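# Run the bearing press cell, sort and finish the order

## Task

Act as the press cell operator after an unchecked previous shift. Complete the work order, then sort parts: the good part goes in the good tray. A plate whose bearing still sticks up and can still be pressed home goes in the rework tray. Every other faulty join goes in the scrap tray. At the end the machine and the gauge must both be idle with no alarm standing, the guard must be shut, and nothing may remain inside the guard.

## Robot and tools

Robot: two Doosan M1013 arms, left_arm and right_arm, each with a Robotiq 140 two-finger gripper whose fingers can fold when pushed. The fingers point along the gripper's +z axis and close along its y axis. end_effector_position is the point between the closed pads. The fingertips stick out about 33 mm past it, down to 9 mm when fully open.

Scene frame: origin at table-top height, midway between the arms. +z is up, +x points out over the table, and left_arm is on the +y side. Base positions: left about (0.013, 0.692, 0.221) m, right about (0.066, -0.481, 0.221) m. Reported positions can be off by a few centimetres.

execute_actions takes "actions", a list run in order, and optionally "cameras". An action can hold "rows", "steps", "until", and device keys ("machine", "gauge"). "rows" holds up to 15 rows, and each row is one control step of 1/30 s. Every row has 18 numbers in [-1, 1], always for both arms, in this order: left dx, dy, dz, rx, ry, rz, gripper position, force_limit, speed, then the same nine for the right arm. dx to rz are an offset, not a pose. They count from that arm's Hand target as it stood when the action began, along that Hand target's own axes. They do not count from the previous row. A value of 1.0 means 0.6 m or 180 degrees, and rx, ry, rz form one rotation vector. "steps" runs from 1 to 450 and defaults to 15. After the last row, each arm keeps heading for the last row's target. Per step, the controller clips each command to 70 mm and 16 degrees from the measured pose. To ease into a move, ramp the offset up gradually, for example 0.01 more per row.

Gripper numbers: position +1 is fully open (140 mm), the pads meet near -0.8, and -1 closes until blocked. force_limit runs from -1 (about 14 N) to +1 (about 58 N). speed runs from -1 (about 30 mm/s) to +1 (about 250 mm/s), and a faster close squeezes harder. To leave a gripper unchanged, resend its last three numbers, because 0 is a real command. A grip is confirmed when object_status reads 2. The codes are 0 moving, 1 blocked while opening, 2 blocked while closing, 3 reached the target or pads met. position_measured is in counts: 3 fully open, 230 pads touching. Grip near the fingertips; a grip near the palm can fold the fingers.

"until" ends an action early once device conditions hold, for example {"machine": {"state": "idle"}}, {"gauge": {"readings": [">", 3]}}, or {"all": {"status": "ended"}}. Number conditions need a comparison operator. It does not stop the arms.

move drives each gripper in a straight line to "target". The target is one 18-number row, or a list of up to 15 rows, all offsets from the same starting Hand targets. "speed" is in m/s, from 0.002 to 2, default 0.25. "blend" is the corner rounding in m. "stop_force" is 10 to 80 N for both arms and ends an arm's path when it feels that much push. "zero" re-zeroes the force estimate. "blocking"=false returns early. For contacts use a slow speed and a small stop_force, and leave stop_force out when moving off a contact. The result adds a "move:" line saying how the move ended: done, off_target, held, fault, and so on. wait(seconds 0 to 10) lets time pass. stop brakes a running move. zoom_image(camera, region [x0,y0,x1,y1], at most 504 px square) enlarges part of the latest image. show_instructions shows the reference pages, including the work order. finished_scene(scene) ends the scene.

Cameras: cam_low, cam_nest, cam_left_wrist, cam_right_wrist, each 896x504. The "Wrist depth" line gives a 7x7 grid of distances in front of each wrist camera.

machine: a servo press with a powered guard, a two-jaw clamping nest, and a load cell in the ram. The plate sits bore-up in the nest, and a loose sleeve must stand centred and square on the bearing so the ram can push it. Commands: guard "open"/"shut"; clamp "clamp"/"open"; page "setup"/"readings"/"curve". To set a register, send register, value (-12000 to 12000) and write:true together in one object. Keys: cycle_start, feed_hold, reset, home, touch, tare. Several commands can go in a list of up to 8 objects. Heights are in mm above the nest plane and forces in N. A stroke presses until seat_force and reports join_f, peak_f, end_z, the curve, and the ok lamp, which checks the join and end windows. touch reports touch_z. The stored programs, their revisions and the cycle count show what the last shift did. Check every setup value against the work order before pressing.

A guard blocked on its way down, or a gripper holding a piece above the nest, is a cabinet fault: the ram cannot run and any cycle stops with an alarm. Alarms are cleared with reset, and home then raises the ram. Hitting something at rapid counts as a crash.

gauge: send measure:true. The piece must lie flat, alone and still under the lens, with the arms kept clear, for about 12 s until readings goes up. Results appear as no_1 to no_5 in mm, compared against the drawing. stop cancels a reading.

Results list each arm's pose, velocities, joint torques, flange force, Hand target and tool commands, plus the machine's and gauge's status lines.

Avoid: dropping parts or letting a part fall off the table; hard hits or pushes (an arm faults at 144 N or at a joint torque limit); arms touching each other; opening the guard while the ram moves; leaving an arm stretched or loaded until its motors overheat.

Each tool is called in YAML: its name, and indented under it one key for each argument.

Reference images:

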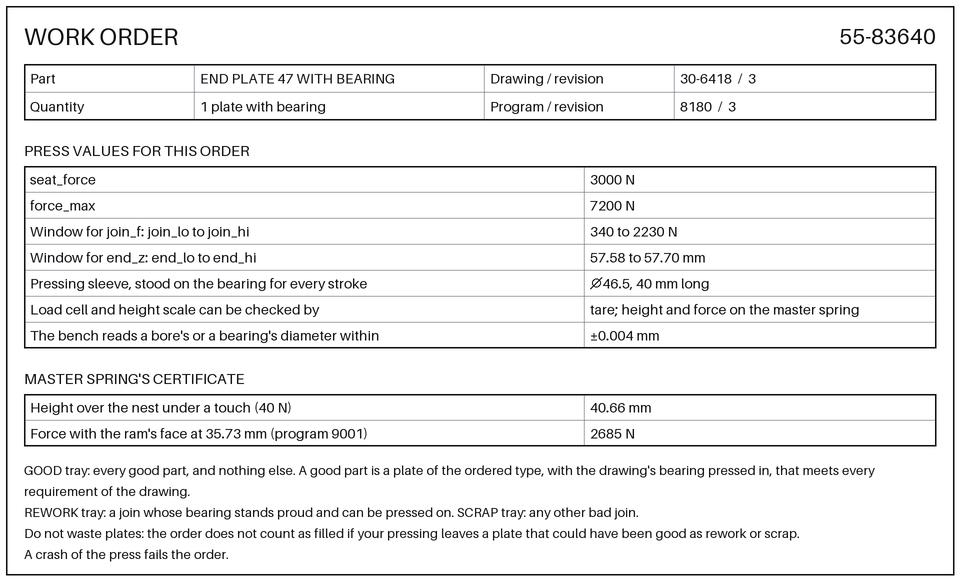

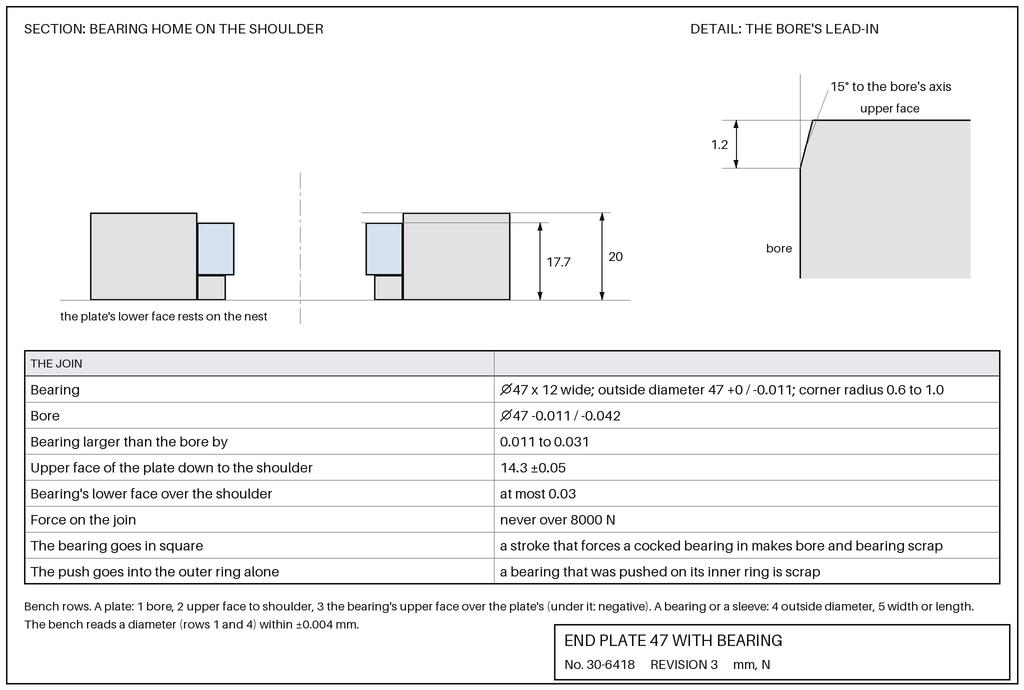

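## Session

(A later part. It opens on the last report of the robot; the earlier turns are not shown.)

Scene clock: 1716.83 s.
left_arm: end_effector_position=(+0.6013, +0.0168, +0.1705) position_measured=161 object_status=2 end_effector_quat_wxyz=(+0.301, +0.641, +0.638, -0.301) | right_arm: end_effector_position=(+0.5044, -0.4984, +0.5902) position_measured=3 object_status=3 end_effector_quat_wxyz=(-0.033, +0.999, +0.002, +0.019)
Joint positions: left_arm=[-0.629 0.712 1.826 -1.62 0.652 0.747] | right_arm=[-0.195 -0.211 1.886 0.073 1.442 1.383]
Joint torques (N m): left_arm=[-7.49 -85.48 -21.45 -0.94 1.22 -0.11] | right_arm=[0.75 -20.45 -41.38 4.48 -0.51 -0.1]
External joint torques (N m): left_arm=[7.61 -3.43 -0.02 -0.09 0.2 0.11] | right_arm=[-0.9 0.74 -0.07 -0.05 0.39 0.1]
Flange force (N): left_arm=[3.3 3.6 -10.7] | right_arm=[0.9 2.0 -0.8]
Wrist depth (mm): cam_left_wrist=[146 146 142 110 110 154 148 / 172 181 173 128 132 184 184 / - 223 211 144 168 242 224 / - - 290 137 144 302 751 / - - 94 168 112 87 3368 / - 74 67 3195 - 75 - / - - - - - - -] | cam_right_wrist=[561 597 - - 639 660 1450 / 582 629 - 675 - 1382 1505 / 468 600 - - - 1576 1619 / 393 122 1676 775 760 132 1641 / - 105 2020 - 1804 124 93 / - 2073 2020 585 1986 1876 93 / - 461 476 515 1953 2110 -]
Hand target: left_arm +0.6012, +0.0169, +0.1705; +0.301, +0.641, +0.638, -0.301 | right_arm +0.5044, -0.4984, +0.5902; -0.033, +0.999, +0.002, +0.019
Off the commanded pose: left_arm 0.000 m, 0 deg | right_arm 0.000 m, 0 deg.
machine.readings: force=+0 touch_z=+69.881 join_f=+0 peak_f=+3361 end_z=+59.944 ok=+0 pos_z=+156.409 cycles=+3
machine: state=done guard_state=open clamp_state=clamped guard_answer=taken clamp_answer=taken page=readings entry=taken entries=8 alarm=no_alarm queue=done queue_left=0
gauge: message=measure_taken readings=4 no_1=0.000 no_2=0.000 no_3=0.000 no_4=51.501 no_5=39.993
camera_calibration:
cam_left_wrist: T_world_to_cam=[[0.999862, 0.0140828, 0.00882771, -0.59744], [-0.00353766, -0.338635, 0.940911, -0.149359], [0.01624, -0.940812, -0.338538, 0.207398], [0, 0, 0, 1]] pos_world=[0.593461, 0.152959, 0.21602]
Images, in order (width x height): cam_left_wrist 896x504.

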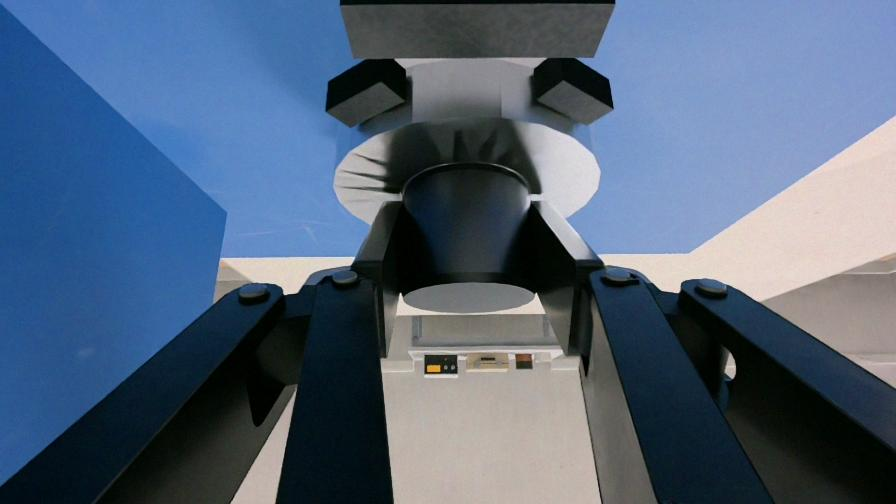

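move:
  target:
    - [-0.0026,0,-0.0021,0,0,0,-1,-0.3,-1,0,0,0,0,0,0,1,1,1]
    - [-0.0034,0,-0.0011,0,0,0,-1,-0.3,-1,0,0,0,0,0,0,1,1,1]
  speed: 0.02

move:
  target: [0.008,0,0.0067,0,0,0,-1,-0.3,-1,0,0,0,0,0,0,1,1,1]
  speed: 0.005
  stop_force: 10

execute_actions:
  actions:
    - {"rows":[[0,0,0,0,0,0,0.2,-0.3,-1,0,0,0,0,0,0,1,1,1]],"steps":60}

move:
  target:
    - [0,0,-0.15,0,0,0,0.2,-0.3,-1,0,0,0,0,0,0,1,1,1]
  speed: [0.1]
  cameras: ["cam_nest","cam_left_wrist"]

zoom_image:
  camera: "cam_nest"
  region: [370, 270, 510, 350]

zoom_image:
  camera: "cam_left_wrist"
  region: [380, 80, 530, 220]

Scene clock: 1728.23 s.
left_arm: end_effector_position=(+0.6012, +0.0161, +0.1726) position_measured=161 object_status=2 end_effector_quat_wxyz=(+0.301, +0.641, +0.638, -0.301) | right_arm: end_effector_position=(+0.5044, -0.4984, +0.5902) position_measured=3 object_status=3 end_effector_quat_wxyz=(-0.033, +0.999, +0.002, +0.019)
Joint positions: left_arm=[-0.63 0.71 1.826 -1.616 0.652 0.742] | right_arm=[-0.195 -0.211 1.886 0.073 1.442 1.383]
Joint torques (N m): left_arm=[-6.81 -94.63 -24.64 -1.79 2.82 -0.28] | right_arm=[0.62 -20.65 -41.28 4.52 -0.53 -0.13]
External joint torques (N m): left_arm=[7.12 6 3.23 0.77 -1.43 0.28] | right_arm=[-0.62 1.05 0.09 -0.11 0.41 0.12]
Flange force (N): left_arm=[10.8 5.5 -1.3] | right_arm=[1.3 1.3 -0.5]
Wrist depth (mm): cam_left_wrist=[148 148 149 108 124 157 157 / 166 184 177 128 134 187 187 / - 225 227 144 172 246 456 / - 254 296 137 144 - 604 / - - 94 169 113 83 2739 / - 74 67 3003 - 75 - / - - - 2898 - - -] | cam_right_wrist=[551 578 - 634 649 - 1441 / 338 615 - 642 - 681 1486 / 429 569 748 762 - 1713 1576 / 432 113 790 - 757 133 1630 / - 98 1953 905 1818 123 93 / - 2055 2020 603 1953 1953 93 / - 459 476 515 2073 2055 -]
Hand target: left_arm +0.6012, +0.0161, +0.1725; +0.301, +0.641, +0.638, -0.301 | right_arm +0.5044, -0.4984, +0.5902; -0.033, +0.999, +0.002, +0.019
Off the commanded pose: left_arm 0.000 m, 0 deg | right_arm 0.000 m, 0 deg.
machine.readings: force=+0 touch_z=+69.881 join_f=+0 peak_f=+3361 end_z=+59.944 ok=+0 pos_z=+156.409 cycles=+3
machine: state=done guard_state=open clamp_state=clamped guard_answer=taken clamp_answer=taken page=readings entry=taken entries=8 alarm=no_alarm queue=done queue_left=0
gauge: message=measure_taken readings=4 no_1=0.000 no_2=0.000 no_3=0.000 no_4=51.501 no_5=39.993
move: done

Scene clock: 1729.33 s.
left_arm: end_effector_position=(+0.6014, +0.0160, +0.1704) position_measured=161 object_status=2 end_effector_quat_wxyz=(+0.301, +0.641, +0.638, -0.301) | right_arm: end_effector_position=(+0.5044, -0.4984, +0.5902) position_measured=3 object_status=3 end_effector_quat_wxyz=(-0.033, +0.999, +0.002, +0.019)
Joint positions: left_arm=[-0.63 0.713 1.825 -1.62 0.652 0.747] | right_arm=[-0.195 -0.211 1.886 0.073 1.442 1.383]
Joint torques (N m): left_arm=[-5.53 -82.51 -17.87 0.01 0.35 -0.06] | right_arm=[0.81 -20.75 -41.14 4.51 -0.49 -0.07]
External joint torques (N m): left_arm=[6.06 -6.52 -3.63 -1.03 1.05 0.06] | right_arm=[-0.88 1.16 -0.16 -0.09 0.37 0.07]
Flange force (N): left_arm=[-1.3 4.8 -9.3] | right_arm=[1.7 2.1 -0.8]
Wrist depth (mm): cam_left_wrist=[145 146 142 110 110 154 148 / 173 181 174 127 131 184 185 / - 223 212 144 168 242 244 / 164 - 292 138 144 316 - / 164 - 94 168 112 87 - / - 74 67 - - 75 - / - - - - - - -] | cam_right_wrist=[559 556 - 660 600 639 1450 / 579 608 - - - - 1515 / 441 615 775 - - 1738 1619 / 408 122 775 - 775 132 1653 / - 105 1921 - 1846 124 93 / - 2110 2091 588 1986 1953 93 / - 460 476 512 2037 2110 -]
Hand target: left_arm +0.6014, +0.0160, +0.1703; +0.301, +0.641, +0.638, -0.301 (not the last commanded pose) | right_arm +0.5044, -0.4984, +0.5902; -0.033, +0.999, +0.002, +0.019
Off the commanded pose: left_arm 0.004 m, 0 deg | right_arm 0.000 m, 0 deg.
machine.readings: force=+0 touch_z=+69.881 join_f=+0 peak_f=+3361 end_z=+59.944 ok=+0 pos_z=+156.409 cycles=+3
machine: state=done guard_state=open clamp_state=clamped guard_answer=taken clamp_answer=taken page=readings entry=taken entries=8 alarm=no_alarm queue=done queue_left=0
gauge: message=measure_taken readings=4 no_1=0.000 no_2=0.000 no_3=0.000 no_4=51.501 no_5=39.993
move: contact (left_arm)

Scene clock: 1731.53 s.
left_arm: end_effector_position=(+0.6014, +0.0160, +0.1703) position_measured=104 object_status=3 end_effector_quat_wxyz=(+0.301, +0.641, +0.638, -0.301) | right_arm: end_effector_position=(+0.5044, -0.4984, +0.5902) position_measured=3 object_status=3 end_effector_quat_wxyz=(-0.033, +0.999, +0.002, +0.019)
Joint positions: left_arm=[-0.63 0.713 1.825 -1.62 0.652 0.747] | right_arm=[-0.195 -0.211 1.886 0.073 1.442 1.383]
Joint torques (N m): left_arm=[-5.22 -90.1 -22 -1.11 1.88 -0.23] | right_arm=[0.62 -20.48 -41.28 4.51 -0.53 -0.11]
External joint torques (N m): left_arm=[5.59 0.75 0.42 0.08 -0.48 0.23] | right_arm=[-0.8 0.98 0.02 -0.1 0.4 0.11]
Flange force (N): left_arm=[5.0 4.2 -3.8] | right_arm=[1.2 1.7 -0.6]
Wrist depth (mm): cam_left_wrist=[145 146 141 110 110 154 154 / 164 180 173 126 131 184 184 / 173 221 211 144 167 242 499 / 164 219 141 138 148 322 595 / - 88 109 2652 149 94 82 / - - - - - - 77 / - - - - - - 72] | cam_right_wrist=[555 550 - 642 669 629 1468 / 540 595 714 - - - 1525 / 465 - 785 - 693 1565 1576 / 411 122 753 804 777 132 1653 / - 105 2003 - 1790 124 93 / - 2168 2188 598 1891 1969 93 / - 462 478 516 2110 1986 -]
Hand target: left_arm +0.6014, +0.0160, +0.1703; +0.301, +0.641, +0.638, -0.301 | right_arm +0.5044, -0.4984, +0.5902; -0.033, +0.999, +0.002, +0.019
Off the commanded pose: left_arm 0.000 m, 0 deg | right_arm 0.000 m, 0 deg.
machine.readings: force=+0 touch_z=+69.881 join_f=+0 peak_f=+3361 end_z=+59.944 ok=+0 pos_z=+156.409 cycles=+3
machine: state=done guard_state=open clamp_state=clamped guard_answer=taken clamp_answer=taken page=readings entry=taken entries=8 alarm=no_alarm queue=done queue_left=0
gauge: message=measure_taken readings=4 no_1=0.000 no_2=0.000 no_3=0.000 no_4=51.501 no_5=39.993

Scene clock: 1732.87 s.
left_arm: end_effector_position=(+0.6014, +0.0852, +0.2276) position_measured=104 object_status=3 end_effector_quat_wxyz=(+0.301, +0.641, +0.638, -0.301) | right_arm: end_effector_position=(+0.5044, -0.4984, +0.5902) position_measured=3 object_status=3 end_effector_quat_wxyz=(-0.033, +0.999, +0.002, +0.019)
Joint positions: left_arm=[-0.55 0.597 1.899 -1.504 0.699 0.681] | right_arm=[-0.195 -0.211 1.886 0.073 1.442 1.383]
Joint torques (N m): left_arm=[-6.33 -82.46 -24.08 -1.22 1.74 -0.26] | right_arm=[0.76 -20.68 -41.25 4.54 -0.48 -0.1]
External joint torques (N m): left_arm=[6.33 1.58 1.11 0.36 -0.44 0.26] | right_arm=[-0.8 0.98 -0.1 -0.12 0.36 0.09]
Flange force (N): left_arm=[7.0 4.5 -4.7] | right_arm=[1.4 1.8 -0.7]
Wrist depth (mm): cam_left_wrist=[- 218 220 186 221 221 222 / - 256 271 213 261 262 440 / 172 276 334 228 359 421 - / 173 272 126 - 148 - 3612 / - 89 104 3155 2709 88 87 / - - - 3077 3155 - 77 / - - - 177 3155 - 72] | cam_right_wrist=[553 592 671 - - 625 1450 / 584 612 699 - - - 1505 / 472 608 757 - 748 1486 1576 / 408 122 687 - - 132 1653 / - 105 1953 - 1861 123 93 / - 2055 2110 600 1937 1921 93 / - 459 475 512 2020 2168 -]
Hand target: left_arm +0.6014, +0.0853, +0.2277; +0.301, +0.641, +0.638, -0.301 | right_arm +0.5044, -0.4984, +0.5902; -0.033, +0.999, +0.002, +0.019
Off the commanded pose: left_arm 0.000 m, 0 deg | right_arm 0.000 m, 0 deg.
machine.readings: force=+0 touch_z=+69.881 join_f=+0 peak_f=+3361 end_z=+59.944 ok=+0 pos_z=+156.409 cycles=+3
machine: state=done guard_state=open clamp_state=clamped guard_answer=taken clamp_answer=taken page=readings entry=taken entries=8 alarm=no_alarm queue=done queue_left=0
gauge: message=measure_taken readings=4 no_1=0.000 no_2=0.000 no_3=0.000 no_4=51.501 no_5=39.993
move: done
camera_calibration:
cam_left_wrist: T_world_to_cam=[[0.999858, 0.0142387, 0.00898793, -0.599184], [-0.00363715, -0.338548, 0.940942, -0.17989], [0.0164407, -0.940842, -0.338448, 0.29094], [0, 0, 0, 1]] pos_world=[0.593661, 0.221359, 0.27312]
Images, in order (width x height): cam_nest 896x504, cam_left_wrist 896x504.

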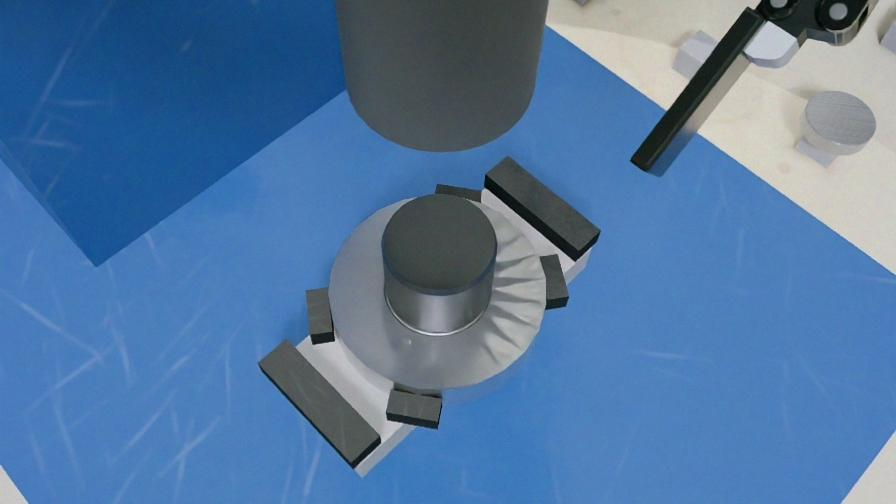

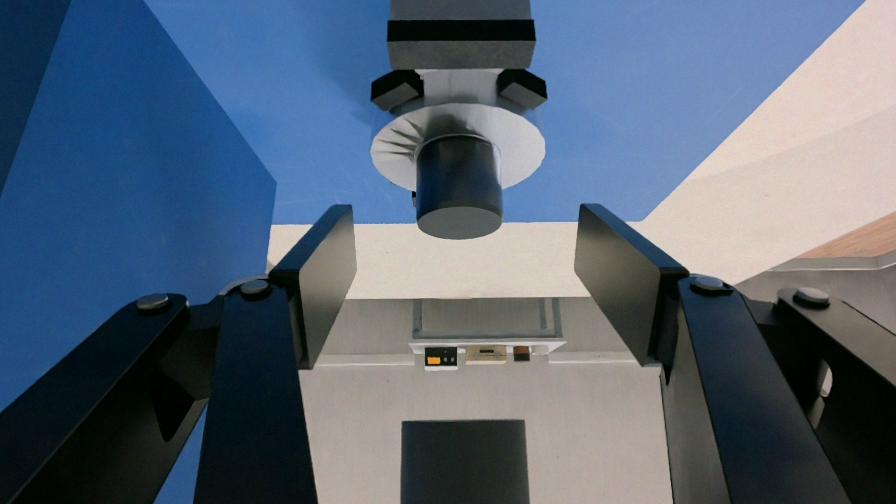

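Scaled by 3.600.

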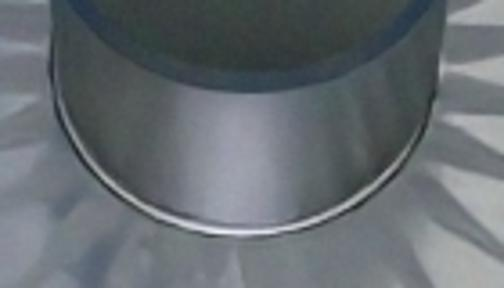

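Scaled by 3.360.

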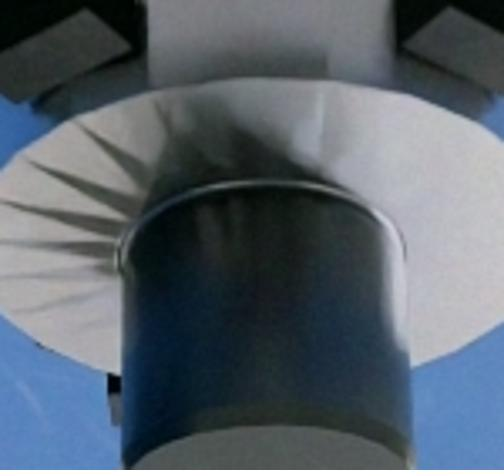

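move:
  target:
    - [0.1,0,-0.2,0,0,0,0.2,-0.3,-1,0,0,0,0,0,0,1,1,1]
    - [0.276,0,-0.58,0,0,0,0.2,-0.3,-1,0,0,0,0,0,0,1,1,1]
  blend: [0.03,0]

execute_actions:
  actions:
    - {"machine":[{"guard":"shut","page":"readings"},{"touch":true},{"cycle_start":true}],"steps":450,"until":{"machine":{"queue":["!=","running"]}}}
    - {"steps":450,"until":{"machine":{"queue":["!=","running"]}}}
    - {"machine":{"page":"curve"},"steps":2}

execute_actions:
  actions:
    - {"machine":{"page":"readings"},"steps":2}

Scene clock: 1742.00 s.
left_arm: end_effector_position=(+0.6024, +0.4589, +0.3220) position_measured=104 object_status=3 end_effector_quat_wxyz=(+0.301, +0.641, +0.638, -0.301) | right_arm: end_effector_position=(+0.5044, -0.4984, +0.5902) position_measured=3 object_status=3 end_effector_quat_wxyz=(-0.033, +0.999, +0.002, +0.019)
Joint positions: left_arm=[0.017 0.363 2.056 -1.081 1.061 0.715] | right_arm=[-0.195 -0.211 1.886 0.073 1.442 1.383]
Joint torques (N m): left_arm=[-7.23 -61.78 -25.6 -0.2 1.86 -0.22] | right_arm=[0.95 -20.52 -41.38 4.52 -0.51 -0.11]
External joint torques (N m): left_arm=[7.1 0.36 0.62 0.15 -0.5 0.22] | right_arm=[-1.01 0.89 0.1 -0.1 0.38 0.11]
Flange force (N): left_arm=[8.7 -0.8 -8.1] | right_arm=[0.9 2.2 -0.5]
Wrist depth (mm): cam_left_wrist=[1568 469 441 451 - 449 - / 1903 543 491 487 486 602 - / 2397 2245 518 549 548 737 2967 / 3003 3237 139 685 149 1043 3612 / - 88 120 2967 133 94 87 / - - - 549 3835 - 77 / - - - 510 373 - 72] | cam_right_wrist=[555 575 - - - - 1441 / 600 619 - - - - 1505 / 464 609 718 - 746 1891 1576 / 408 122 775 838 - 133 1676 / - 98 1953 - 1846 123 93 / - 2110 2091 612 2055 1986 93 / - 460 479 516 2110 2110 -]
Hand target: left_arm +0.6024, +0.4590, +0.3221; +0.301, +0.641, +0.638, -0.301 | right_arm +0.5044, -0.4984, +0.5902; -0.033, +0.999, +0.002, +0.019
Off the commanded pose: left_arm 0.000 m, 0 deg | right_arm 0.000 m, 0 deg.
machine.readings: force=+0 touch_z=+69.881 join_f=+0 peak_f=+3361 end_z=+59.944 ok=+0 pos_z=+156.409 cycles=+3
machine: state=done guard_state=open clamp_state=clamped guard_answer=taken clamp_answer=taken page=readings entry=taken entries=8 alarm=no_alarm queue=done queue_left=0
gauge: message=measure_taken readings=4 no_1=0.000 no_2=0.000 no_3=0.000 no_4=51.501 no_5=39.993
move: done

Scene clock: 1759.33 s.
left_arm: end_effector_position=(+0.6024, +0.4590, +0.3221) position_measured=104 object_status=3 end_effector_quat_wxyz=(+0.301, +0.641, +0.638, -0.301) | right_arm: end_effector_position=(+0.5044, -0.4984, +0.5902) position_measured=3 object_status=3 end_effector_quat_wxyz=(-0.033, +0.999, +0.002, +0.019)
Joint positions: left_arm=[0.018 0.362 2.056 -1.08 1.061 0.715] | right_arm=[-0.195 -0.211 1.886 0.073 1.442 1.383]
Joint torques (N m): left_arm=[-5.72 -61.89 -25.52 -0.15 1.84 -0.26] | right_arm=[0.81 -20.48 -41.28 4.53 -0.49 -0.1]
External joint torques (N m): left_arm=[5.76 0.82 0.63 0.13 -0.49 0.26] | right_arm=[-0.83 0.78 -0.05 -0.1 0.37 0.09]
External joint torques at the end of the 1st action: left_arm=[5.52 0.46 0.47 0.15 -0.45 0.25] | right_arm=[-0.75 1.09 0.09 -0.06 0.38 0.09]
External joint torques at the end of the 2nd action: left_arm=[5.3 0.87 0.55 0.14 -0.44 0.24] | right_arm=[-0.93 0.7 -0.16 -0.05 0.4 0.1]
Flange force (N): left_arm=[7.8 -0.4 -5.9] | right_arm=[0.9 1.8 -0.7]
Flange force at the end of the 1st action (N): left_arm=[7.1 -0.5 -6.1] | right_arm=[1.3 1.7 -0.4]
Flange force at the end of the 2nd action (N): left_arm=[7.3 -0.1 -5.4] | right_arm=[0.9 2.0 -1.0]
Wrist depth (mm): cam_left_wrist=[1578 461 - 477 469 436 491 / 1874 537 489 499 487 551 586 / 2518 1128 513 549 515 - 2308 / 3116 3511 141 685 149 1113 3511 / - 88 104 568 149 94 87 / - - - 551 - - 77 / - - - 509 - - 72] | cam_right_wrist=[571 585 - 655 646 630 1441 / 647 604 - - 660 662 1505 / 457 635 723 - 671 1688 1688 / 407 122 785 - 767 132 1619 / - 105 1891 863 1832 123 93 / - 2055 2055 604 1921 1986 93 / - 461 472 512 2110 2073 -]
Hand target: left_arm +0.6024, +0.4590, +0.3221; +0.301, +0.641, +0.638, -0.301 | right_arm +0.5044, -0.4984, +0.5902; -0.033, +0.999, +0.002, +0.019
Tool commands: left_gripper/position=+0.2 left_gripper/force_limit=-0.3 left_gripper/speed=-1.0 right_gripper/position=+1.0 right_gripper/force_limit=+1.0 right_gripper/speed=+1.0
Off the commanded pose: left_arm 0.000 m, 0 deg | right_arm 0.000 m, 0 deg.
machine.curve: curve1_z=+71.200 curve1_f=+3 curve2_z=+69.271 curve2_f=-13 curve3_z=+67.343 curve3_f=+11 curve4_z=+65.414 curve4_f=-9 curve5_z=+63.486 curve5_f=+8 curve6_z=+61.557 curve6_f=+0 curve7_z=+59.629 curve7_f=+1121 curve8_z=+57.700 curve8_f=+1157
machine: state=done guard_state=shut clamp_state=clamped guard_answer=taken clamp_answer=taken page=curve entry=taken entries=10 alarm=no_alarm queue=done queue_left=0
gauge: message=measure_taken readings=4 no_1=0.000 no_2=0.000 no_3=0.000 no_4=51.501 no_5=39.993

Scene clock: 1759.60 s.
left_arm: end_effector_position=(+0.6024, +0.4590, +0.3221) position_measured=104 object_status=3 end_effector_quat_wxyz=(+0.301, +0.641, +0.638, -0.301) | right_arm: end_effector_position=(+0.5044, -0.4984, +0.5902) position_measured=3 object_status=3 end_effector_quat_wxyz=(-0.033, +0.999, +0.002, +0.019)
Joint positions: left_arm=[0.018 0.362 2.056 -1.08 1.061 0.715] | right_arm=[-0.195 -0.211 1.886 0.073 1.442 1.383]
Joint torques (N m): left_arm=[-5.53 -61.92 -25.5 -0.16 1.82 -0.29] | right_arm=[0.62 -20.54 -41.32 4.48 -0.49 -0.11]
External joint torques (N m): left_arm=[5.64 0.41 0.35 0.13 -0.47 0.29] | right_arm=[-0.68 0.84 0 -0.06 0.37 0.1]
Flange force (N): left_arm=[7.2 -0.4 -6.2] | right_arm=[1.0 1.5 -0.6]
Wrist depth (mm): cam_left_wrist=[1558 480 - - 473 - 462 / 1888 543 492 485 487 - - / 2468 2492 547 549 517 - 3040 / 3323 - 126 631 149 3003 3612 / - 88 108 593 133 94 82 / - - - 543 3776 - 77 / - - - 515 - - 72] | cam_right_wrist=[545 588 - 714 - - 1424 / 595 608 - 723 - 1653 1468 / 499 551 734 - 801 729 1576 / 432 122 760 - - 132 1641 / - 105 1953 - 1846 116 93 / - 2037 2037 608 2003 2020 93 / - 456 476 516 1986 2091 -]
Hand target: left_arm +0.6024, +0.4590, +0.3221; +0.301, +0.641, +0.638, -0.301 | right_arm +0.5044, -0.4984, +0.5902; -0.033, +0.999, +0.002, +0.019
Tool commands: left_gripper/position=+0.2 left_gripper/force_limit=-0.3 left_gripper/speed=-1.0 right_gripper/position=+1.0 right_gripper/force_limit=+1.0 right_gripper/speed=+1.0
Off the commanded pose: left_arm 0.000 m, 0 deg | right_arm 0.000 m, 0 deg.
machine.readings: force=+0 touch_z=+60.004 join_f=+1156 peak_f=+3404 end_z=+57.644 ok=+1 pos_z=+156.409 cycles=+4
machine: state=done guard_state=shut clamp_state=clamped guard_answer=taken clamp_answer=taken page=readings entry=taken entries=10 alarm=no_alarm queue=done queue_left=0
gauge: message=measure_taken readings=4 no_1=0.000 no_2=0.000 no_3=0.000 no_4=51.501 no_5=39.993

execute_actions:
  actions:
    - {"machine":{"guard":"open"},"rows":[[0,0,0,0,0,0,0.2,-0.3,-1,0,0,0,0,0,0,1,1,1]],"steps":75}

move:
  target:
    - [-0.0095,0,0.2446,0,0,0,0.2,-0.3,-1,0,0,0,0,0,0,1,1,1]
    - [-0.2783,0.001,0.5804,0,0,0,0.2,-0.3,-1,0,0,0,0,0,0,1,1,1]
    - [-0.2781,0.001,0.7306,0,0,0,0.2,-0.3,-1,0,0,0,0,0,0,1,1,1]
  speed: [0.2,0.2,0.08]
  blend: [0.03,0.01,0]

execute_actions:
  actions:
    - {"rows":[[0,0,0,0,0,0,-1,-0.3,-1,0,0,0,0,0,0,1,1,1]],"steps":75}

move:
  target:
    - [-0.0192,0,-0.0161,0,0,0,-1,-0.3,-1,0,0,0,0,0,0,1,1,1]
  speed: 0.02
  cameras: ["cam_nest","cam_left_wrist"]

Scene clock: 1769.83 s.
left_arm: end_effector_position=(+0.6024, +0.4590, +0.3221) position_measured=104 object_status=3 end_effector_quat_wxyz=(+0.301, +0.641, +0.638, -0.301) | right_arm: end_effector_position=(+0.5044, -0.4984, +0.5902) position_measured=3 object_status=3 end_effector_quat_wxyz=(-0.033, +0.999, +0.002, +0.019)
Joint positions: left_arm=[0.018 0.362 2.056 -1.08 1.061 0.715] | right_arm=[-0.195 -0.211 1.886 0.073 1.442 1.383]
Joint torques (N m): left_arm=[-5.25 -62.16 -25.61 -0.16 1.83 -0.25] | right_arm=[0.95 -20.76 -41.2 4.5 -0.5 -0.1]
External joint torques (N m): left_arm=[5.44 0.49 0.56 0.14 -0.48 0.25] | right_arm=[-1 1.17 -0.02 -0.09 0.38 0.1]
Flange force (N): left_arm=[7.1 -0.6 -5.8] | right_arm=[1.5 2.3 -0.6]
Wrist depth (mm): cam_left_wrist=[1558 460 444 469 469 - - / 1888 520 484 486 488 628 588 / 2468 2420 506 547 554 - 1558 / 3511 1039 138 626 149 3894 3612 / - 88 120 3155 133 94 82 / - - - 559 - - 77 / - - - 506 375 - 72] | cam_right_wrist=[550 569 625 - - 668 1441 / 588 624 714 712 - - 1525 / 464 629 741 734 - 2020 1597 / 391 122 1790 - - 132 1653 / - 105 1921 930 1846 116 93 / - 2020 2091 611 1986 1969 93 / - 462 471 515 2055 2148 -]
Hand target: left_arm +0.6024, +0.4590, +0.3221; +0.301, +0.641, +0.638, -0.301 | right_arm +0.5044, -0.4984, +0.5902; -0.033, +0.999, +0.002, +0.019
Off the commanded pose: left_arm 0.000 m, 0 deg | right_arm 0.000 m, 0 deg.
machine.readings: force=+0 touch_z=+60.004 join_f=+1156 peak_f=+3404 end_z=+57.644 ok=+1 pos_z=+156.409 cycles=+4
machine: state=done guard_state=open clamp_state=clamped guard_answer=taken clamp_answer=taken page=readings entry=taken entries=10 alarm=no_alarm queue=done queue_left=0
gauge: message=measure_taken readings=4 no_1=0.000 no_2=0.000 no_3=0.000 no_4=51.501 no_5=39.993

Scene clock: 1773.40 s.
left_arm: end_effector_position=(+0.6020, +0.0150, +0.1712) position_measured=104 object_status=3 end_effector_quat_wxyz=(+0.301, +0.641, +0.638, -0.301) | right_arm: end_effector_position=(+0.5044, -0.4984, +0.5902) position_measured=3 object_status=3 end_effector_quat_wxyz=(-0.033, +0.999, +0.002, +0.019)
Joint positions: left_arm=[-0.631 0.713 1.823 -1.618 0.651 0.743] | right_arm=[-0.195 -0.211 1.886 0.073 1.442 1.383]
Joint torques (N m): left_arm=[-3.19 -89.05 -20.84 -0.91 1.7 -0.41] | right_arm=[0.43 -20.49 -41.33 4.52 -0.46 -0.14]
External joint torques (N m): left_arm=[3.58 -0.13 -0.52 -0.1 -0.31 0.41] | right_arm=[-0.43 0.79 -0.01 -0.09 0.34 0.13]
Flange force (N): left_arm=[3.0 2.8 -2.2] | right_arm=[1.1 0.8 -0.5]
Wrist depth (mm): cam_left_wrist=[146 147 142 107 111 155 149 / - 182 174 126 132 185 185 / - 222 212 143 170 243 401 / - - 141 138 149 298 685 / - 89 105 2801 884 94 82 / - - - 2967 - - 77 / - - - - - - 72] | cam_right_wrist=[536 595 637 - - 649 1390 / 584 591 - 699 716 683 1525 / 471 565 677 - - 1505 1545 / 411 122 1937 875 - 132 1653 / - 105 1876 - 1790 124 93 / - 2110 2055 597 2037 1921 93 / - 456 475 512 2188 2110 -]
Hand target: left_arm +0.6020, +0.0149, +0.1711; +0.301, +0.641, +0.638, -0.301 | right_arm +0.5044, -0.4984, +0.5902; -0.033, +0.999, +0.002, +0.019
Off the commanded pose: left_arm 0.000 m, 0 deg | right_arm 0.000 m, 0 deg.
machine.readings: force=+0 touch_z=+60.004 join_f=+1156 peak_f=+3404 end_z=+57.644 ok=+1 pos_z=+156.409 cycles=+4
machine: state=done guard_state=open clamp_state=clamped guard_answer=taken clamp_answer=taken page=readings entry=taken entries=10 alarm=no_alarm queue=done queue_left=0
gauge: message=measure_taken readings=4 no_1=0.000 no_2=0.000 no_3=0.000 no_4=51.501 no_5=39.993
move: done

Scene clock: 1776.10 s.
left_arm: end_effector_position=(+0.6020, +0.0149, +0.1711) position_measured=161 object_status=2 end_effector_quat_wxyz=(+0.301, +0.641, +0.638, -0.301) | right_arm: end_effector_position=(+0.5044, -0.4984, +0.5902) position_measured=3 object_status=3 end_effector_quat_wxyz=(-0.033, +0.999, +0.002, +0.019)
Joint positions: left_arm=[-0.631 0.713 1.823 -1.618 0.651 0.743] | right_arm=[-0.195 -0.211 1.886 0.073 1.442 1.383]
Joint torques (N m): left_arm=[-6.33 -86.79 -21.02 -0.76 1.32 -0.15] | right_arm=[0.86 -20.41 -41.32 4.51 -0.48 -0.08]
External joint torques (N m): left_arm=[6.8 -2.56 -0.91 -0.29 0.07 0.15] | right_arm=[-0.91 0.65 -0.06 -0.09 0.36 0.08]
Flange force (N): left_arm=[3.0 4.6 -7.8] | right_arm=[0.7 2.0 -0.8]
Wrist depth (mm): cam_left_wrist=[146 147 142 107 111 155 149 / 173 182 174 126 132 185 186 / 173 222 212 143 159 243 453 / - 312 293 138 141 354 656 / - - 94 2652 112 87 - / - 74 67 - - 75 - / - - - - - - -] | cam_right_wrist=[548 582 - - - - 1459 / 578 592 689 697 - 668 1505 / 490 642 739 - - 1653 1586 / 413 122 788 - 785 132 1641 / - 105 1891 - 1876 123 93 / - 2020 1986 597 1969 1937 93 / - 459 478 519 2091 2091 -]
Hand target: left_arm +0.6020, +0.0149, +0.1711; +0.301, +0.641, +0.638, -0.301 | right_arm +0.5044, -0.4984, +0.5902; -0.033, +0.999, +0.002, +0.019
Off the commanded pose: left_arm 0.000 m, 0 deg | right_arm 0.000 m, 0 deg.
machine.readings: force=+0 touch_z=+60.004 join_f=+1156 peak_f=+3404 end_z=+57.644 ok=+1 pos_z=+156.409 cycles=+4
machine: state=done guard_state=open clamp_state=clamped guard_answer=taken clamp_answer=taken page=readings entry=taken entries=10 alarm=no_alarm queue=done queue_left=0
gauge: message=measure_taken readings=4 no_1=0.000 no_2=0.000 no_3=0.000 no_4=51.501 no_5=39.993

Scene clock: 1777.17 s.
left_arm: end_effector_position=(+0.6019, +0.0150, +0.1861) position_measured=161 object_status=2 end_effector_quat_wxyz=(+0.301, +0.641, +0.638, -0.301) | right_arm: end_effector_position=(+0.5044, -0.4984, +0.5902) position_measured=3 object_status=3 end_effector_quat_wxyz=(-0.033, +0.999, +0.002, +0.019)
Joint positions: left_arm=[-0.631 0.692 1.822 -1.59 0.65 0.709] | right_arm=[-0.195 -0.211 1.886 0.073 1.442 1.383]
Joint torques (N m): left_arm=[-5.22 -94.25 -25.39 -1.78 2.74 -0.23] | right_arm=[0.79 -20.46 -41.34 4.49 -0.52 -0.07]
External joint torques (N m): left_arm=[5.33 5.94 2.91 0.77 -1.39 0.23] | right_arm=[-0.8 0.85 0.11 -0.08 0.39 0.07]
Flange force (N): left_arm=[9.1 4.6 0.5] | right_arm=[0.8 1.8 -0.5]
Wrist depth (mm): cam_left_wrist=[158 165 160 131 136 168 168 / - 204 188 144 160 209 209 / 173 247 269 146 257 274 483 / 164 250 328 138 139 725 659 / - - 94 2832 112 87 3237 / - 74 67 3323 - 75 - / - - - - - - -] | cam_right_wrist=[533 604 - - - 625 1382 / 333 617 757 - - 683 1496 / 475 597 677 723 - 734 1545 / 408 122 798 - - 132 1653 / - 105 1969 847 1804 123 93 / - 2188 1986 601 1921 1953 93 / - 465 477 523 2129 2091 -]
Hand target: left_arm +0.6019, +0.0150, +0.1861; +0.301, +0.641, +0.638, -0.301 | right_arm +0.5044, -0.4984, +0.5902; -0.033, +0.999, +0.002, +0.019
Off the commanded pose: left_arm 0.000 m, 0 deg | right_arm 0.000 m, 0 deg.
machine.readings: force=+0 touch_z=+60.004 join_f=+1156 peak_f=+3404 end_z=+57.644 ok=+1 pos_z=+156.409 cycles=+4
machine: state=done guard_state=open clamp_state=clamped guard_answer=taken clamp_answer=taken page=readings entry=taken entries=10 alarm=no_alarm queue=done queue_left=0
gauge: message=measure_taken readings=4 no_1=0.000 no_2=0.000 no_3=0.000 no_4=51.501 no_5=39.993
move: done
camera_calibration:
cam_left_wrist: T_world_to_cam=[[0.999858, 0.0142387, 0.00898793, -0.59821], [-0.00363715, -0.338548, 0.940942, -0.164511], [0.0164407, -0.940842, -0.338448, 0.210807], [0, 0, 0, 1]] pos_world=[0.594061, 0.151159, 0.23152]
Images, in order (width x height): cam_nest 896x504, cam_left_wrist 896x504.

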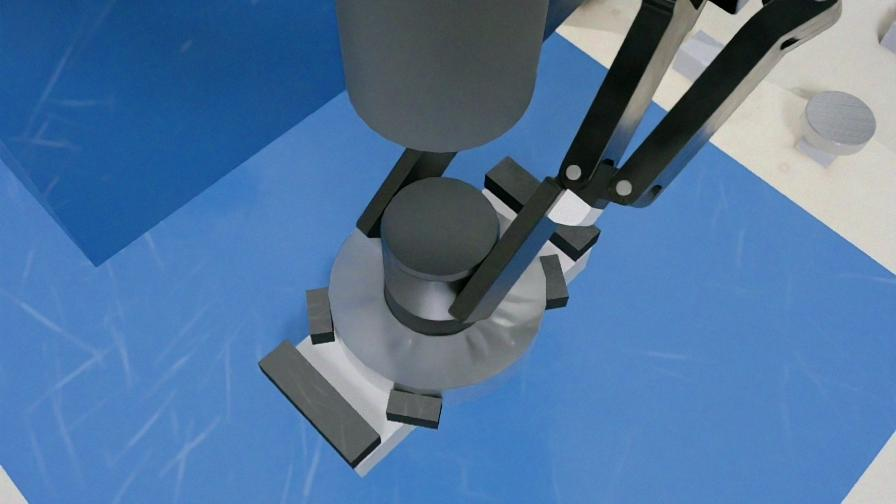

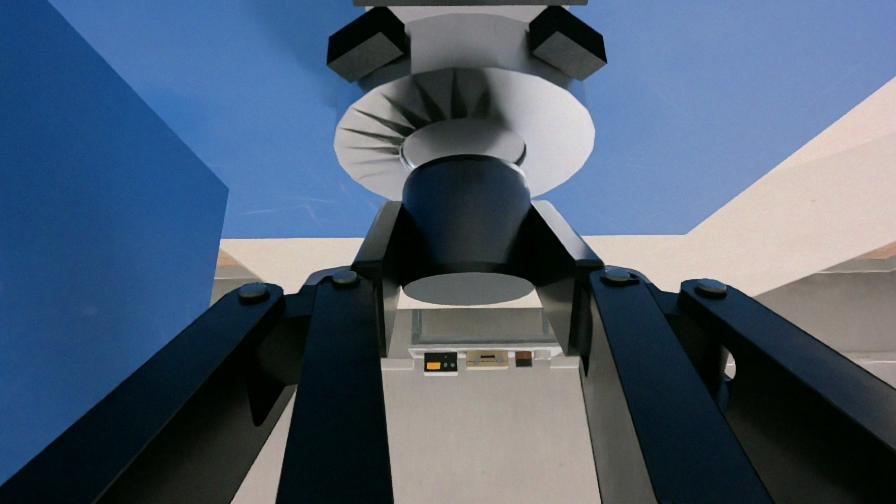

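move:
  target:
    - [0.1608,0,-0.1915,0,0,0,-1,-0.3,-1,0,0,0,0,0,0,1,1,1]
    - [0.2848,0,-0.5053,0,0,0,-1,-0.3,-1,0,0,0,0,0,0,1,1,1]
    - [0.507,0.08,-0.8475,0,0,0,-1,-0.3,-1,0,0,0,0,0,0,1,1,1]
    - [0.507,0.08,-0.8475,-0.383,0,-0.3215,-1,-0.3,-1,0,0,0,0,0,0,1,1,1]
  speed: [0.15,0.2,0.25,0.35]
  blend: [0.03,0.03,0.03,0]

Scene clock: 1800.77 s.
left_arm: end_effector_position=(+0.6516, +0.6005, +0.2761) position_measured=161 object_status=2 end_effector_quat_wxyz=(+0.424, +0.000, +0.906, -0.004) | right_arm: end_effector_position=(+0.5044, -0.4984, +0.5902) position_measured=3 object_status=3 end_effector_quat_wxyz=(-0.033, +0.999, +0.002, +0.019)
Joint positions: left_arm=[-0.279 0.205 2.44 -3.744 0.422 1.921] | right_arm=[-0.195 -0.211 1.886 0.073 1.442 1.383]
Joint torques (N m): left_arm=[-5.53 -49.33 -27.32 -1.32 3.76 -0.09] | right_arm=[0.66 -20.72 -41.34 4.52 -0.48 -0.13]
External joint torques (N m): left_arm=[5.58 4.22 2.95 -0.09 -1.79 0.09] | right_arm=[-0.65 0.98 -0.01 -0.09 0.36 0.12]
Flange force (N): left_arm=[0.0 0.0 0.0] | right_arm=[1.3 1.4 -0.6]
Wrist depth (mm): cam_left_wrist=[427 384 348 406 423 401 407 / 486 484 - 483 480 452 1860 / - - - 143 - 2652 2397 / 3612 3195 125 138 142 3003 3116 / - - 94 3237 112 87 - / - 74 67 - - 75 - / - - - 3612 - - -] | cam_right_wrist=[569 585 705 - 640 - 1432 / 337 624 - - 718 671 1515 / 463 632 - - 734 1630 1565 / 410 122 777 - - 133 1713 / - 105 1953 734 1921 124 93 / - 2055 1969 597 1986 1937 93 / - 459 477 519 2055 2037 -]
Hand target: left_arm +0.6516, +0.6005, +0.2762; +0.424, +0.000, +0.906, -0.004 | right_arm +0.5044, -0.4984, +0.5902; -0.033, +0.999, +0.002, +0.019
Off the commanded pose: left_arm 0.000 m, 0 deg | right_arm 0.000 m, 0 deg.
machine.readings: force=+0 touch_z=+60.004 join_f=+1156 peak_f=+3404 end_z=+57.644 ok=+1 pos_z=+156.409 cycles=+4
machine: state=done guard_state=open clamp_state=clamped guard_answer=taken clamp_answer=taken page=readings entry=taken entries=10 alarm=no_alarm queue=done queue_left=0
gauge: message=measure_taken readings=4 no_1=0.000 no_2=0.000 no_3=0.000 no_4=51.501 no_5=39.993
move: done

move:
  target:
    - [0.1642,0.1825,0.2867,0,0,0,-1,-0.3,-1,0,0,0,0,0,0,1,1,1]
    - [0.2216,0.1825,0.3349,0,0,0,-1,-0.3,-1,0,0,0,0,0,0,1,1,1]
  speed: [0.2,0.06]
  blend: [0.01,0]

move:
  target: [0.0255,0,0.0214,0,0,0,-1,-0.3,-1,0,0,0,0,0,0,1,1,1]
  speed: 0.012
  stop_force: 10
  cameras: ["cam_left_wrist"]

execute_actions:
  actions:
    - {"rows":[[0,0,0,0,0,0,0.2,-0.3,-1,0,0,0,0,0,0,1,1,1]],"steps":60}

move:
  target:
    - [0,0,-0.2,0,0,0,0.2,-0.3,0,0,0,0,0,0,0,1,1,1]
    - [-0.06,-0.183,-0.4,0,0,0,0.5,-0.3,0,0,0,0,0,0,0,1,1,1]
    - [-0.06,-0.183,-0.4,0.383,0,0.3215,0.5,-0.3,0,0,0,0,0,0,0,1,1,1]
  speed: [0.2,0.25,0.35]
  blend: [0.02,0,0]

Scene clock: 1813.50 s.
left_arm: end_effector_position=(+0.7209, +0.7083, +0.0446) position_measured=161 object_status=2 end_effector_quat_wxyz=(+0.424, +0.000, +0.906, -0.004) | right_arm: end_effector_position=(+0.5044, -0.4984, +0.5902) position_measured=3 object_status=3 end_effector_quat_wxyz=(-0.033, +0.999, +0.002, +0.019)
Joint positions: left_arm=[0.001 0.775 2.334 -3.169 0.842 1.563] | right_arm=[-0.195 -0.211 1.886 0.073 1.442 1.383]
Joint torques (N m): left_arm=[-5.55 -81.15 -5.73 -0.3 3.96 -0.28] | right_arm=[0.71 -20.6 -41.45 4.49 -0.5 -0.11]
External joint torques (N m): left_arm=[5.72 5.18 2.02 0.14 -1.87 0.28] | right_arm=[-0.82 0.94 0.1 -0.07 0.38 0.1]
Flange force (N): left_arm=[5.3 13.0 4.9] | right_arm=[1.0 1.8 -0.5]
Wrist depth (mm): cam_left_wrist=[- 116 112 115 115 111 114 / 116 115 116 136 142 142 142 / 185 161 186 145 186 186 186 / 227 164 228 138 143 247 269 / - - 94 349 112 87 3323 / - 74 67 - - 75 - / - - - 479 - - -] | cam_right_wrist=[567 585 640 653 - - 1450 / 630 627 - - - - 1477 / 470 629 - - 736 739 1555 / 408 122 1619 - 770 132 1713 / - 105 1986 - 1846 124 93 / - 2110 2148 597 1953 1906 93 / - 462 474 518 2110 2110 -]
Hand target: left_arm +0.7209, +0.7082, +0.0446; +0.424, +0.000, +0.906, -0.004 | right_arm +0.5044, -0.4984, +0.5902; -0.033, +0.999, +0.002, +0.019
Off the commanded pose: left_arm 0.000 m, 0 deg | right_arm 0.000 m, 0 deg.
machine.readings: force=+0 touch_z=+60.004 join_f=+1156 peak_f=+3404 end_z=+57.644 ok=+1 pos_z=+156.409 cycles=+4
machine: state=done guard_state=open clamp_state=clamped guard_answer=taken clamp_answer=taken page=readings entry=taken entries=10 alarm=no_alarm queue=done queue_left=0
gauge: message=measure_taken readings=4 no_1=0.000 no_2=0.000 no_3=0.000 no_4=51.501 no_5=39.993
move: done

Scene clock: 1815.33 s.
left_arm: end_effector_position=(+0.7211, +0.7081, +0.0333) position_measured=161 object_status=2 end_effector_quat_wxyz=(+0.424, +0.000, +0.906, -0.004) | right_arm: end_effector_position=(+0.5044, -0.4984, +0.5902) position_measured=3 object_status=3 end_effector_quat_wxyz=(-0.033, +0.999, +0.002, +0.019)
Joint positions: left_arm=[0.001 0.801 2.328 -3.169 0.863 1.562] | right_arm=[-0.195 -0.211 1.886 0.073 1.442 1.383]
Joint torques (N m): left_arm=[-5.47 -73.98 -1.74 -0.27 1.17 -0.39] | right_arm=[0.71 -20.32 -41.38 4.52 -0.56 -0.11]
External joint torques (N m): left_arm=[5.67 -2.81 -0.93 0.21 0.91 0.39] | right_arm=[-0.85 0.69 0.1 -0.11 0.44 0.1]
Flange force (N): left_arm=[-3.6 13.0 -2.4] | right_arm=[0.6 1.8 -0.6]
Wrist depth (mm): cam_left_wrist=[97 97 97 97 105 101 100 / 111 112 112 125 125 124 130 / 162 154 153 145 163 163 162 / 199 152 199 138 149 236 236 / 228 95 94 272 112 87 324 / - 74 67 - - 75 - / - - - 462 - - -] | cam_right_wrist=[568 555 - - - 639 1424 / 584 612 - 683 - 673 1515 / 460 - - 770 757 1515 1597 / 356 113 775 743 760 133 1653 / - 105 1876 - 1804 124 93 / - 2110 2148 594 1953 2020 93 / - 462 479 518 2110 2055 -]
Hand target: left_arm +0.7211, +0.7082, +0.0333; +0.424, +0.000, +0.906, -0.004 (not the last commanded pose) | right_arm +0.5044, -0.4984, +0.5902; -0.033, +0.999, +0.002, +0.019
Off the commanded pose: left_arm 0.009 m, 0 deg | right_arm 0.000 m, 0 deg.
machine.readings: force=+0 touch_z=+60.004 join_f=+1156 peak_f=+3404 end_z=+57.644 ok=+1 pos_z=+156.409 cycles=+4
machine: state=done guard_state=open clamp_state=clamped guard_answer=taken clamp_answer=taken page=readings entry=taken entries=10 alarm=no_alarm queue=done queue_left=0
gauge: message=measure_taken readings=4 no_1=0.000 no_2=0.000 no_3=0.000 no_4=51.501 no_5=39.993
move: contact (left_arm)
camera_calibration:
cam_left_wrist: T_world_to_cam=[[-0.0142655, 0.999898, -0.000285201, -0.692327], [0.342267, 0.00515109, 0.939589, -0.278501], [0.939494, 0.0133061, -0.342306, -0.53188], [0, 0, 0, 1]] pos_world=[0.585144, 0.700768, 0.0794133]
Images, in order (width x height): cam_left_wrist 896x504.

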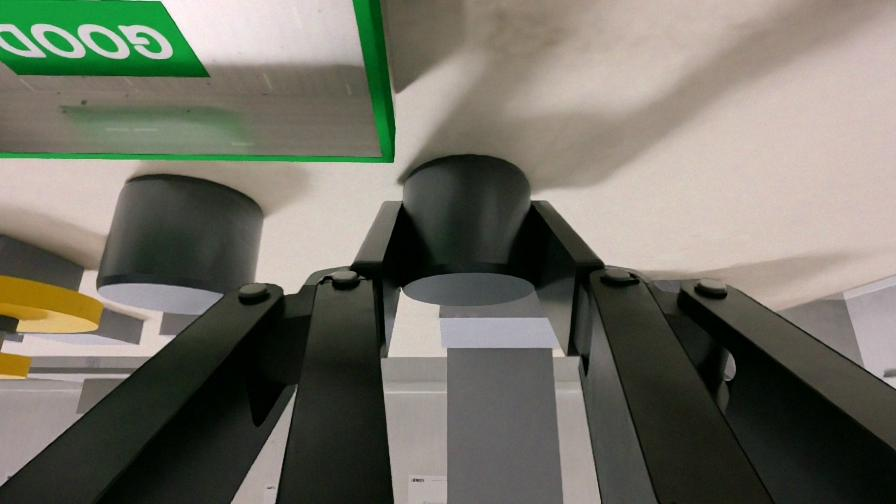

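Scene clock: 1817.53 s.
left_arm: end_effector_position=(+0.7211, +0.7081, +0.0333) position_measured=104 object_status=3 end_effector_quat_wxyz=(+0.424, +0.000, +0.906, -0.004) | right_arm: end_effector_position=(+0.5044, -0.4984, +0.5902) position_measured=3 object_status=3 end_effector_quat_wxyz=(-0.033, +0.999, +0.002, +0.019)
Joint positions: left_arm=[0.001 0.801 2.328 -3.169 0.863 1.562] | right_arm=[-0.195 -0.211 1.886 0.073 1.442 1.383]
Joint torques (N m): left_arm=[-5.43 -77.71 -3.26 -0.19 2.53 -0.25] | right_arm=[0.58 -20.73 -41.15 4.54 -0.53 -0.1]
External joint torques (N m): left_arm=[5.5 0.78 0.44 0.13 -0.45 0.26] | right_arm=[-0.7 1.04 -0.26 -0.11 0.4 0.1]
Flange force (N): left_arm=[0.2 12.4 0.7] | right_arm=[1.7 1.6 -1.1]
Wrist depth (mm): cam_left_wrist=[97 97 97 97 105 101 100 / 111 112 112 124 125 124 130 / 162 154 162 145 154 163 163 / 198 152 141 138 149 216 236 / - 88 120 293 276 88 87 / - - - 505 - - 77 / - - - 476 - - 72] | cam_right_wrist=[564 582 666 - - 632 1432 / 332 629 - - 675 687 1496 / 449 567 - - - 1676 1608 / 390 122 1790 - - 133 1641 / - 98 1906 - 1969 123 93 / - 2129 2073 592 1986 1969 93 / - 461 475 510 2020 2037 -]
Hand target: left_arm +0.7211, +0.7082, +0.0333; +0.424, +0.000, +0.906, -0.004 | right_arm +0.5044, -0.4984, +0.5902; -0.033, +0.999, +0.002, +0.019
Off the commanded pose: left_arm 0.000 m, 0 deg | right_arm 0.000 m, 0 deg.
machine.readings: force=+0 touch_z=+60.004 join_f=+1156 peak_f=+3404 end_z=+57.644 ok=+1 pos_z=+156.409 cycles=+4
machine: state=done guard_state=open clamp_state=clamped guard_answer=taken clamp_answer=taken page=readings entry=taken entries=10 alarm=no_alarm queue=done queue_left=0
gauge: message=measure_taken readings=4 no_1=0.000 no_2=0.000 no_3=0.000 no_4=51.501 no_5=39.993

Scene clock: 1822.90 s.
left_arm: end_effector_position=(+0.5595, +0.6001, +0.2154) position_measured=66 object_status=3 end_effector_quat_wxyz=(+0.301, +0.641, +0.638, -0.300) | right_arm: end_effector_position=(+0.5044, -0.4984, +0.5902) position_measured=3 object_status=3 end_effector_quat_wxyz=(-0.033, +0.999, +0.002, +0.019)
Joint positions: left_arm=[0.268 0.504 2.132 -1.017 1.079 1.01] | right_arm=[-0.195 -0.211 1.886 0.073 1.442 1.383]
Joint torques (N m): left_arm=[-5.59 -65.84 -17.78 -0.06 2.1 -0.29] | right_arm=[0.63 -20.78 -41.37 4.5 -0.53 -0.14]
External joint torques (N m): left_arm=[5.87 -0.79 0.98 0.2 -0.36 0.29] | right_arm=[-0.67 1.08 0.05 -0.08 0.41 0.14]
Flange force (N): left_arm=[5.6 -5.3 -7.4] | right_arm=[1.4 1.4 -0.5]
Wrist depth (mm): cam_left_wrist=[- 316 306 318 320 327 310 / 1743 406 341 393 385 361 327 / 2308 2397 530 561 534 511 - / 3237 3040 162 581 577 123 1598 / - - 125 714 3116 114 85 / - - - 3776 - - - / - - - 652 - - -] | cam_right_wrist=[569 578 - - - 668 1459 / 334 - 801 - 664 691 1468 / 472 591 - - - 1535 1597 / 414 122 788 - 790 132 1676 / - 105 1921 - 1832 123 93 / - 2148 2020 603 1891 1906 93 / - 461 474 518 2091 2209 -]
Hand target: left_arm +0.5595, +0.6001, +0.2154; +0.301, +0.641, +0.638, -0.301 | right_arm +0.5044, -0.4984, +0.5902; -0.033, +0.999, +0.002, +0.019
Off the commanded pose: left_arm 0.000 m, 0 deg | right_arm 0.000 m, 0 deg.
machine.readings: force=+0 touch_z=+60.004 join_f=+1156 peak_f=+3404 end_z=+57.644 ok=+1 pos_z=+156.409 cycles=+4
machine: state=done guard_state=open clamp_state=clamped guard_answer=taken clamp_answer=taken page=readings entry=taken entries=10 alarm=no_alarm queue=done queue_left=0
gauge: message=measure_taken readings=4 no_1=0.000 no_2=0.000 no_3=0.000 no_4=51.501 no_5=39.993
move: done

move:
  target:
    - [-0.305,0.0758,0.2727,0,0,0,0.5,-0.3,0,0,0,0,0,0,0,1,1,1]
    - [-0.5293,0.0728,0.6668,0,0,0,0.5,-0.3,0,0,0,0,0,0,0,1,1,1]
    - [-0.526,0.0728,0.8197,0,0,0,0.5,-0.3,0,0,0,0,0,0,0,1,1,1]
  speed: [0.25,0.2,0.07]
  blend: [0.03,0.01,0]
  cameras: ["cam_left_wrist","cam_nest"]

Scene clock: 1837.40 s.
left_arm: end_effector_position=(+0.6015, +0.0199, +0.1451) position_measured=66 object_status=3 end_effector_quat_wxyz=(+0.301, +0.641, +0.638, -0.301) | right_arm: end_effector_position=(+0.5044, -0.4984, +0.5902) position_measured=3 object_status=3 end_effector_quat_wxyz=(-0.033, +0.999, +0.002, +0.019)
Joint positions: left_arm=[-0.626 0.746 1.83 -1.666 0.657 0.809] | right_arm=[-0.195 -0.211 1.886 0.073 1.442 1.383]
Joint torques (N m): left_arm=[-6.02 -89.48 -21.31 -1.24 1.95 -0.15] | right_arm=[0.64 -20.65 -41.26 4.52 -0.52 -0.12]
External joint torques (N m): left_arm=[6.2 -0.84 1.28 0.17 -0.46 0.15] | right_arm=[-0.71 1.03 -0.09 -0.1 0.39 0.12]
Flange force (N): left_arm=[4.6 2.3 -7.5] | right_arm=[1.5 1.5 -0.8]
Wrist depth (mm): cam_left_wrist=[- 114 110 102 104 116 116 / 147 141 135 95 101 144 144 / 162 184 144 121 125 189 190 / 164 - 140 158 153 138 525 / - - 123 239 - 114 88 / - - 3368 - - - - / - - 4225 2769 - - -] | cam_right_wrist=[561 575 - - - 601 1450 / 597 611 685 689 - 691 1505 / 443 627 762 - - 1525 1619 / 392 113 1688 796 - 133 1641 / - 105 1906 838 1876 124 93 / - 2037 2055 588 2003 1953 93 / - 462 474 519 2073 2091 -]
Hand target: left_arm +0.6015, +0.0199, +0.1450; +0.301, +0.641, +0.638, -0.301 | right_arm +0.5044, -0.4984, +0.5902; -0.033, +0.999, +0.002, +0.019
Off the commanded pose: left_arm 0.000 m, 0 deg | right_arm 0.000 m, 0 deg.
machine.readings: force=+0 touch_z=+60.004 join_f=+1156 peak_f=+3404 end_z=+57.644 ok=+1 pos_z=+156.409 cycles=+4
machine: state=done guard_state=open clamp_state=clamped guard_answer=taken clamp_answer=taken page=readings entry=taken entries=10 alarm=no_alarm queue=done queue_left=0
gauge: message=measure_taken readings=4 no_1=0.000 no_2=0.000 no_3=0.000 no_4=51.501 no_5=39.993
move: done
camera_calibration:
cam_left_wrist: T_world_to_cam=[[0.999855, 0.014199, 0.00939828, -0.597682], [-0.00403671, -0.338551, 0.94094, -0.124131], [0.0165422, -0.940841, -0.338444, 0.201519], [0, 0, 0, 1]] pos_world=[0.593761, 0.156059, 0.19062]
Images, in order (width x height): cam_nest 896x504, cam_left_wrist 896x504.

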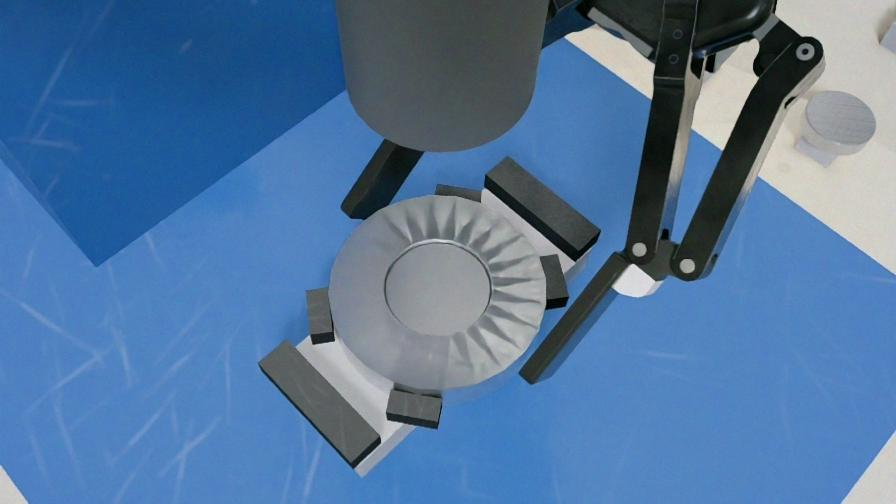

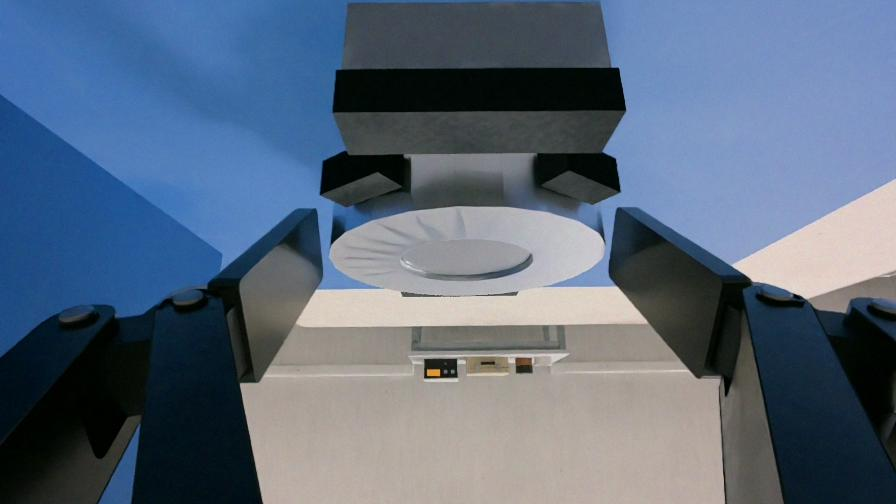

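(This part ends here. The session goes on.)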